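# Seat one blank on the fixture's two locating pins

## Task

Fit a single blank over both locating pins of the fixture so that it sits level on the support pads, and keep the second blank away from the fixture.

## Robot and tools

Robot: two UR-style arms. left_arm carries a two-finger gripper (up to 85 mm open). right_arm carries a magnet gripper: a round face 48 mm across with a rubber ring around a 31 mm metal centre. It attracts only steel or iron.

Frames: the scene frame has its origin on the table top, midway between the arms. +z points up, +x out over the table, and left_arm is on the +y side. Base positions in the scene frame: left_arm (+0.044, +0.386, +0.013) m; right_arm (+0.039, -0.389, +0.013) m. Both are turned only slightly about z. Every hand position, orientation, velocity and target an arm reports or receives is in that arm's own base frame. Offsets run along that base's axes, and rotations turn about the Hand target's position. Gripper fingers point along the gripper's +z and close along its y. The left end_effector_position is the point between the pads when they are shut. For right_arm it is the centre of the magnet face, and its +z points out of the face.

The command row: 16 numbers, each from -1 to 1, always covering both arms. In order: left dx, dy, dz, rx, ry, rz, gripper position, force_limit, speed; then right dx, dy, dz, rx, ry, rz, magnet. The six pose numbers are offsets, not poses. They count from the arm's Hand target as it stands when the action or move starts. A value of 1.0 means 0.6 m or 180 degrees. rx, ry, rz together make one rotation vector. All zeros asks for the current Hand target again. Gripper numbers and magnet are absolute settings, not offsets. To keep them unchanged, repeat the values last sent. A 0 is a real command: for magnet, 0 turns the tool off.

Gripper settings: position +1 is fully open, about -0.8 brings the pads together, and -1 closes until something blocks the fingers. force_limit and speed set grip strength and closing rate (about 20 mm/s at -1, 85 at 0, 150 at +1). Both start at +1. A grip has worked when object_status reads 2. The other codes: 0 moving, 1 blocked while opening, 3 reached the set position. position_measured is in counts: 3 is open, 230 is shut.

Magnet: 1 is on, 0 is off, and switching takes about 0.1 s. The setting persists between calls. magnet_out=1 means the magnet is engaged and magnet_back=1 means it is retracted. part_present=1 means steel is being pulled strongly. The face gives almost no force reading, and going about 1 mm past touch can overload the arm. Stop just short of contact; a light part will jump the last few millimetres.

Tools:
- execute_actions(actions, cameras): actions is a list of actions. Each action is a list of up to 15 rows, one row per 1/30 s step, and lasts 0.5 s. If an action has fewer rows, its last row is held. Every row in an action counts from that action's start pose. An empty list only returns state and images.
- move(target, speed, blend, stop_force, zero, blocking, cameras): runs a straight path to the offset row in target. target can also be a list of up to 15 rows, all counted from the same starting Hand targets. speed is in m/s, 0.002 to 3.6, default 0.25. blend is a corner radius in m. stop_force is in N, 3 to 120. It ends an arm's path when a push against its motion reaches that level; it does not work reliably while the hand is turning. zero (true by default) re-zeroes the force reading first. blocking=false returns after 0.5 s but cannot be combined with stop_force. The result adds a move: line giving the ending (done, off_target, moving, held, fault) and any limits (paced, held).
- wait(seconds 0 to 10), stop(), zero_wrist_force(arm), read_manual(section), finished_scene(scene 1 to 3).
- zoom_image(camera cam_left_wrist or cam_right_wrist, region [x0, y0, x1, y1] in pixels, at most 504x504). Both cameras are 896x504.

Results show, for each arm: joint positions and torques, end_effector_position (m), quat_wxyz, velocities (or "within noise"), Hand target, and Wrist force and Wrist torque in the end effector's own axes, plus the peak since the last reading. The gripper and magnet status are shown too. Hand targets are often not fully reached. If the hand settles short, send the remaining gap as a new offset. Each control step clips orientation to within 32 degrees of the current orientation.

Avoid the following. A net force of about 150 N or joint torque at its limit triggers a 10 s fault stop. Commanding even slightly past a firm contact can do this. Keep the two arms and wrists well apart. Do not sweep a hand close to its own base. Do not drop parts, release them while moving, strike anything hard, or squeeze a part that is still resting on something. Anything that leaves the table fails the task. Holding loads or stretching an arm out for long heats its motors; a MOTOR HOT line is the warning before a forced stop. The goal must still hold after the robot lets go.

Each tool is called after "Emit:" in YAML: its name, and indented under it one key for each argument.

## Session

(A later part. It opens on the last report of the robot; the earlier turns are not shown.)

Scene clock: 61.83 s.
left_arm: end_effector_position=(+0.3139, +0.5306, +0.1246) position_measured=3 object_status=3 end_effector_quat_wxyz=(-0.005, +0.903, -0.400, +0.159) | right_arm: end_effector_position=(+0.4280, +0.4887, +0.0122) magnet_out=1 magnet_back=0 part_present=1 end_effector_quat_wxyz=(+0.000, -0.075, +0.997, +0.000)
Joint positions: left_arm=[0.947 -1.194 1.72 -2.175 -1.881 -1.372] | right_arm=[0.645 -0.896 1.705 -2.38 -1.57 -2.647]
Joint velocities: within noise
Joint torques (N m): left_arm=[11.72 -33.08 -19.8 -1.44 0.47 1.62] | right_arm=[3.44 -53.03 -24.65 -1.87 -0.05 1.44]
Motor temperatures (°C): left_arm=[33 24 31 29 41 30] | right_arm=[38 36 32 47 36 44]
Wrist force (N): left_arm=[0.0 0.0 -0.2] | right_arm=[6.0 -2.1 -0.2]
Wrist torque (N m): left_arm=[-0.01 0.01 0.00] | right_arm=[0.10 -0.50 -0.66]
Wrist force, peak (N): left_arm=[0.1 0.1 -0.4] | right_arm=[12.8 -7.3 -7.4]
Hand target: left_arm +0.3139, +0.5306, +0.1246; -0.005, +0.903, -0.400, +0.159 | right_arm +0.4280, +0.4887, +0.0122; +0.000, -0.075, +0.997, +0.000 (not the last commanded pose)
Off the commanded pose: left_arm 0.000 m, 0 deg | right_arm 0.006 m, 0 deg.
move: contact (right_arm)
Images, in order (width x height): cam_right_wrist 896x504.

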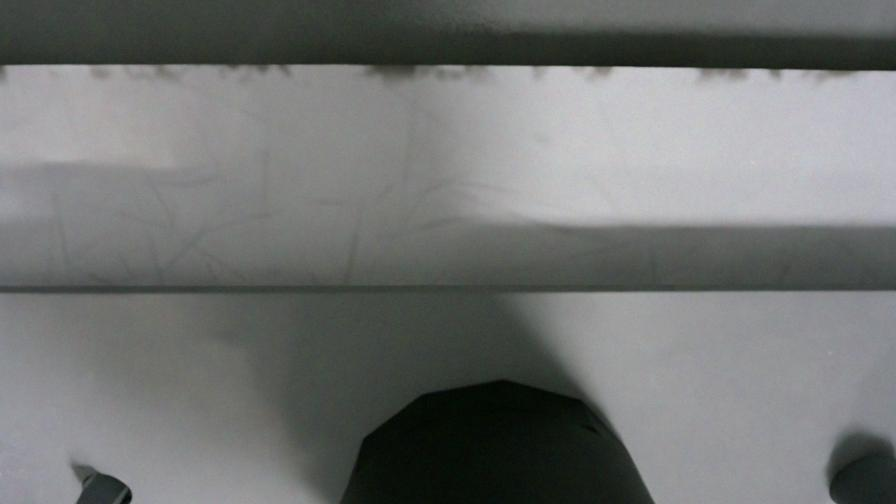

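Emit:
move:
  target: [0,0,0,0,0,0,1,1,1,-0.0004,-0.0001,0.0004,0,0,0,1]
  speed: 0.01
  cameras: []

Emit:
move:
  target: [0,0,0,0,0,0,1,1,1,0,0,-0.03,0,0,0,1]
  speed: 0.003
  stop_force: 10
  cameras: ["cam_right_wrist"]

Scene clock: 62.67 s.
left_arm: end_effector_position=(+0.3139, +0.5306, +0.1246) position_measured=3 object_status=3 end_effector_quat_wxyz=(-0.005, +0.903, -0.400, +0.159) | right_arm: end_effector_position=(+0.4278, +0.4886, +0.0125) magnet_out=1 magnet_back=0 part_present=1 end_effector_quat_wxyz=(+0.000, -0.075, +0.997, +0.000)
Joint positions: left_arm=[0.947 -1.194 1.72 -2.175 -1.881 -1.372] | right_arm=[0.645 -0.896 1.706 -2.38 -1.57 -2.647]
Joint velocities: within noise
Joint torques (N m): left_arm=[12.26 -33.48 -19.31 -1.64 0.75 1.42] | right_arm=[7.34 -52.84 -8.28 -1.01 1.21 2.24]
Motor temperatures (°C): left_arm=[33 24 31 29 41 30] | right_arm=[38 36 32 47 36 44]
Wrist force (N): left_arm=[0.0 0.0 -0.1] | right_arm=[0.5 1.0 2.2]
Wrist torque (N m): left_arm=[0.00 0.01 0.00] | right_arm=[0.08 -0.20 -0.60]
Wrist force, peak (N): left_arm=[0.1 0.1 -0.4] | right_arm=[5.7 -2.4 2.5]
Hand target: left_arm +0.3139, +0.5306, +0.1246; -0.005, +0.903, -0.400, +0.159 | right_arm +0.4278, +0.4886, +0.0124; +0.000, -0.075, +0.997, +0.000
Off the commanded pose: left_arm 0.000 m, 0 deg | right_arm 0.000 m, 0 deg.
move: done
No camera images: "cameras" was empty.

Scene clock: 63.50 s.
left_arm: end_effector_position=(+0.3139, +0.5306, +0.1246) position_measured=3 object_status=3 end_effector_quat_wxyz=(-0.005, +0.903, -0.400, +0.159) | right_arm: end_effector_position=(+0.4278, +0.4886, +0.0119) magnet_out=1 magnet_back=0 part_present=1 end_effector_quat_wxyz=(+0.000, -0.075, +0.997, +0.000)
Joint positions: left_arm=[0.947 -1.194 1.72 -2.175 -1.881 -1.372] | right_arm=[0.645 -0.896 1.706 -2.381 -1.57 -2.647]
Joint velocities: within noise
Joint torques (N m): left_arm=[12.87 -33.16 -20.77 -1.73 0.27 1.33] | right_arm=[6.37 -45.99 -9.03 -0.52 1.03 2.21]
Motor temperatures (°C): left_arm=[33 24 31 29 41 30] | right_arm=[38 36 32 47 36 44]
Wrist force (N): left_arm=[0.0 0.1 -0.3] | right_arm=[5.2 -3.5 -10.9]
Wrist torque (N m): left_arm=[0.02 0.00 0.01] | right_arm=[0.14 -0.64 -0.62]
Wrist force, peak (N): left_arm=[0.3 0.0 -0.4] | right_arm=[6.8 -5.1 -14.1]
Hand target: left_arm +0.3139, +0.5306, +0.1246; -0.005, +0.903, -0.400, +0.159 | right_arm +0.4278, +0.4886, +0.0120; +0.000, -0.075, +0.997, +0.000 (not the last commanded pose)
Off the commanded pose: left_arm 0.000 m, 0 deg | right_arm 0.017 m, 0 deg.
move: contact (right_arm)
Images, in order (width x height): cam_right_wrist 896x504.

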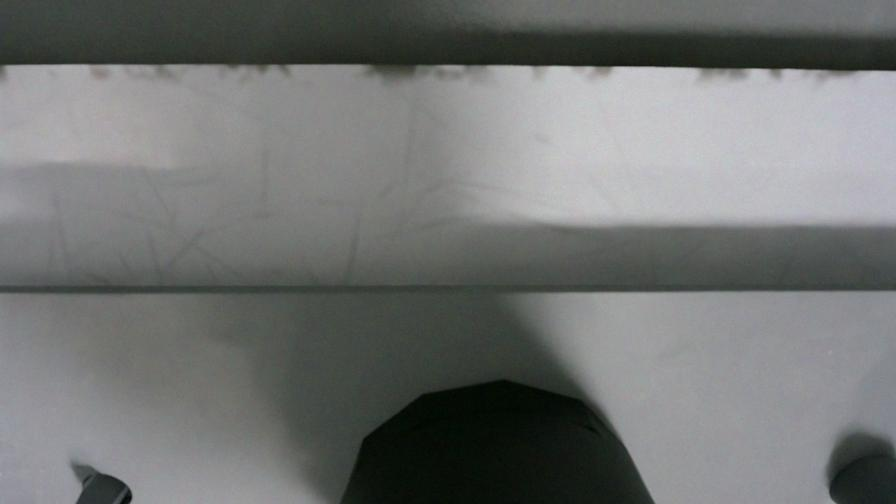

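Emit:
execute_actions:
  actions:
    - [[0,0,0,0,0,0,1,1,1,0,0,0,0,0,0,0]]
  cameras: []

Emit:
move:
  target:
    - [0,0,0,0,0,0,1,1,1,0,0,0.01,0,0,0,0]
    - [0,0,0,0,0,0,1,1,1,0,0.05,0.3,0,0,0,0]
  speed: [0.05,0.3]
  cameras: ["cam_right_wrist"]

Emit:
zoom_image:
  camera: "cam_right_wrist"
  region: [180, 50, 680, 350]

Scene clock: 64.37 s.
left_arm: end_effector_position=(+0.3139, +0.5306, +0.1246) position_measured=3 object_status=3 end_effector_quat_wxyz=(-0.005, +0.903, -0.400, +0.159) | right_arm: end_effector_position=(+0.4278, +0.4886, +0.0120) magnet_out=0 magnet_back=1 part_present=0 end_effector_quat_wxyz=(+0.000, -0.075, +0.997, +0.000)
Joint positions: left_arm=[0.947 -1.194 1.72 -2.175 -1.881 -1.372] | right_arm=[0.645 -0.896 1.706 -2.381 -1.57 -2.647]
Joint velocities: within noise
Joint torques (N m): left_arm=[11.03 -32.62 -18.66 -1.47 0.46 1.24] | right_arm=[7.15 -39.33 -13.96 -0.38 0.99 -0.04]
Motor temperatures (°C): left_arm=[33 24 31 29 41 30] | right_arm=[38 36 32 47 36 44]
Wrist force (N): left_arm=[0.1 0.2 -0.2] | right_arm=[2.8 -2.3 -11.9]
Wrist torque (N m): left_arm=[0.03 -0.02 0.00] | right_arm=[0.14 -0.37 -0.22]
Wrist force, peak (N): left_arm=[0.0 0.0 -0.4] | right_arm=[3.1 -2.3 -13.1]
Hand target: left_arm +0.3139, +0.5306, +0.1246; -0.005, +0.903, -0.400, +0.159 | right_arm +0.4278, +0.4886, +0.0120; +0.000, -0.075, +0.997, +0.000
Off the commanded pose: left_arm 0.000 m, 0 deg | right_arm 0.000 m, 0 deg.
No camera images: "cameras" was empty.

Scene clock: 65.87 s.
left_arm: end_effector_position=(+0.3139, +0.5306, +0.1246) position_measured=3 object_status=3 end_effector_quat_wxyz=(-0.005, +0.903, -0.400, +0.159) | right_arm: end_effector_position=(+0.4278, +0.5186, +0.1919) magnet_out=0 magnet_back=1 part_present=0 end_effector_quat_wxyz=(+0.000, -0.075, +0.997, +0.000)
Joint positions: left_arm=[0.947 -1.194 1.72 -2.175 -1.881 -1.372] | right_arm=[0.681 -1.09 1.48 -1.961 -1.57 -2.611]
Joint velocities: within noise
Joint torques (N m): left_arm=[12.7 -33.1 -18.92 -1.68 0.52 1.06] | right_arm=[8.35 -49 -33.98 -1.02 -1.43 1.71]
Motor temperatures (°C): left_arm=[33 24 31 29 41 30] | right_arm=[38 36 32 47 36 44]
Wrist force (N): left_arm=[0.1 0.1 0.0] | right_arm=[1.4 -0.8 -0.2]
Wrist torque (N m): left_arm=[0.02 -0.01 0.00] | right_arm=[0.06 -0.17 -0.23]
Wrist force, peak (N): left_arm=[0.1 0.1 -0.4] | right_arm=[2.9 -2.4 -11.6]
Hand target: left_arm +0.3139, +0.5306, +0.1246; -0.005, +0.903, -0.400, +0.159 | right_arm +0.4278, +0.5186, +0.1920; +0.000, -0.075, +0.997, +0.000
Off the commanded pose: left_arm 0.000 m, 0 deg | right_arm 0.000 m, 0 deg.
move: done
Images, in order (width x height): cam_right_wrist 896x504.

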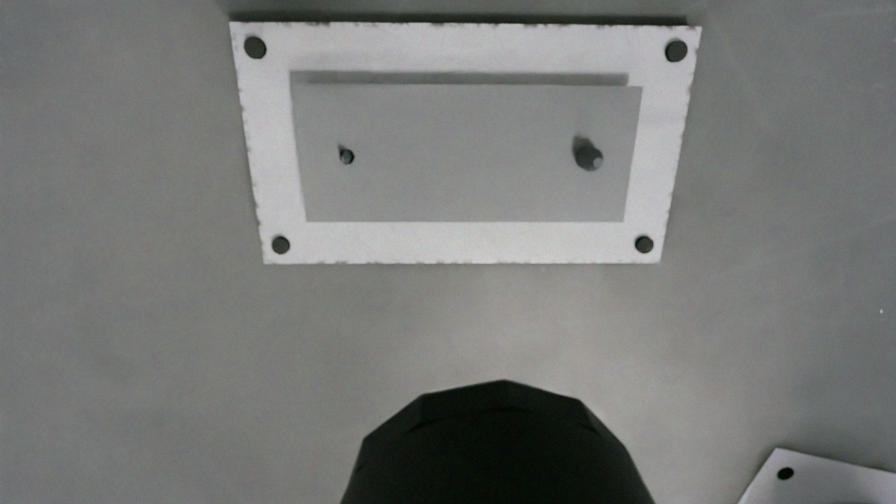

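Scaled by 1.008 from the camera's 896x504 image, which has a finer 1280x720 frame.

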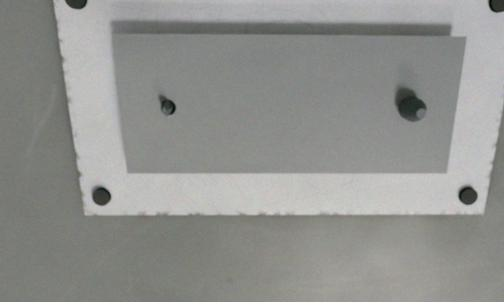

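Emit:
finished_scene:
  scene: 1

The scene is finished: the task was done.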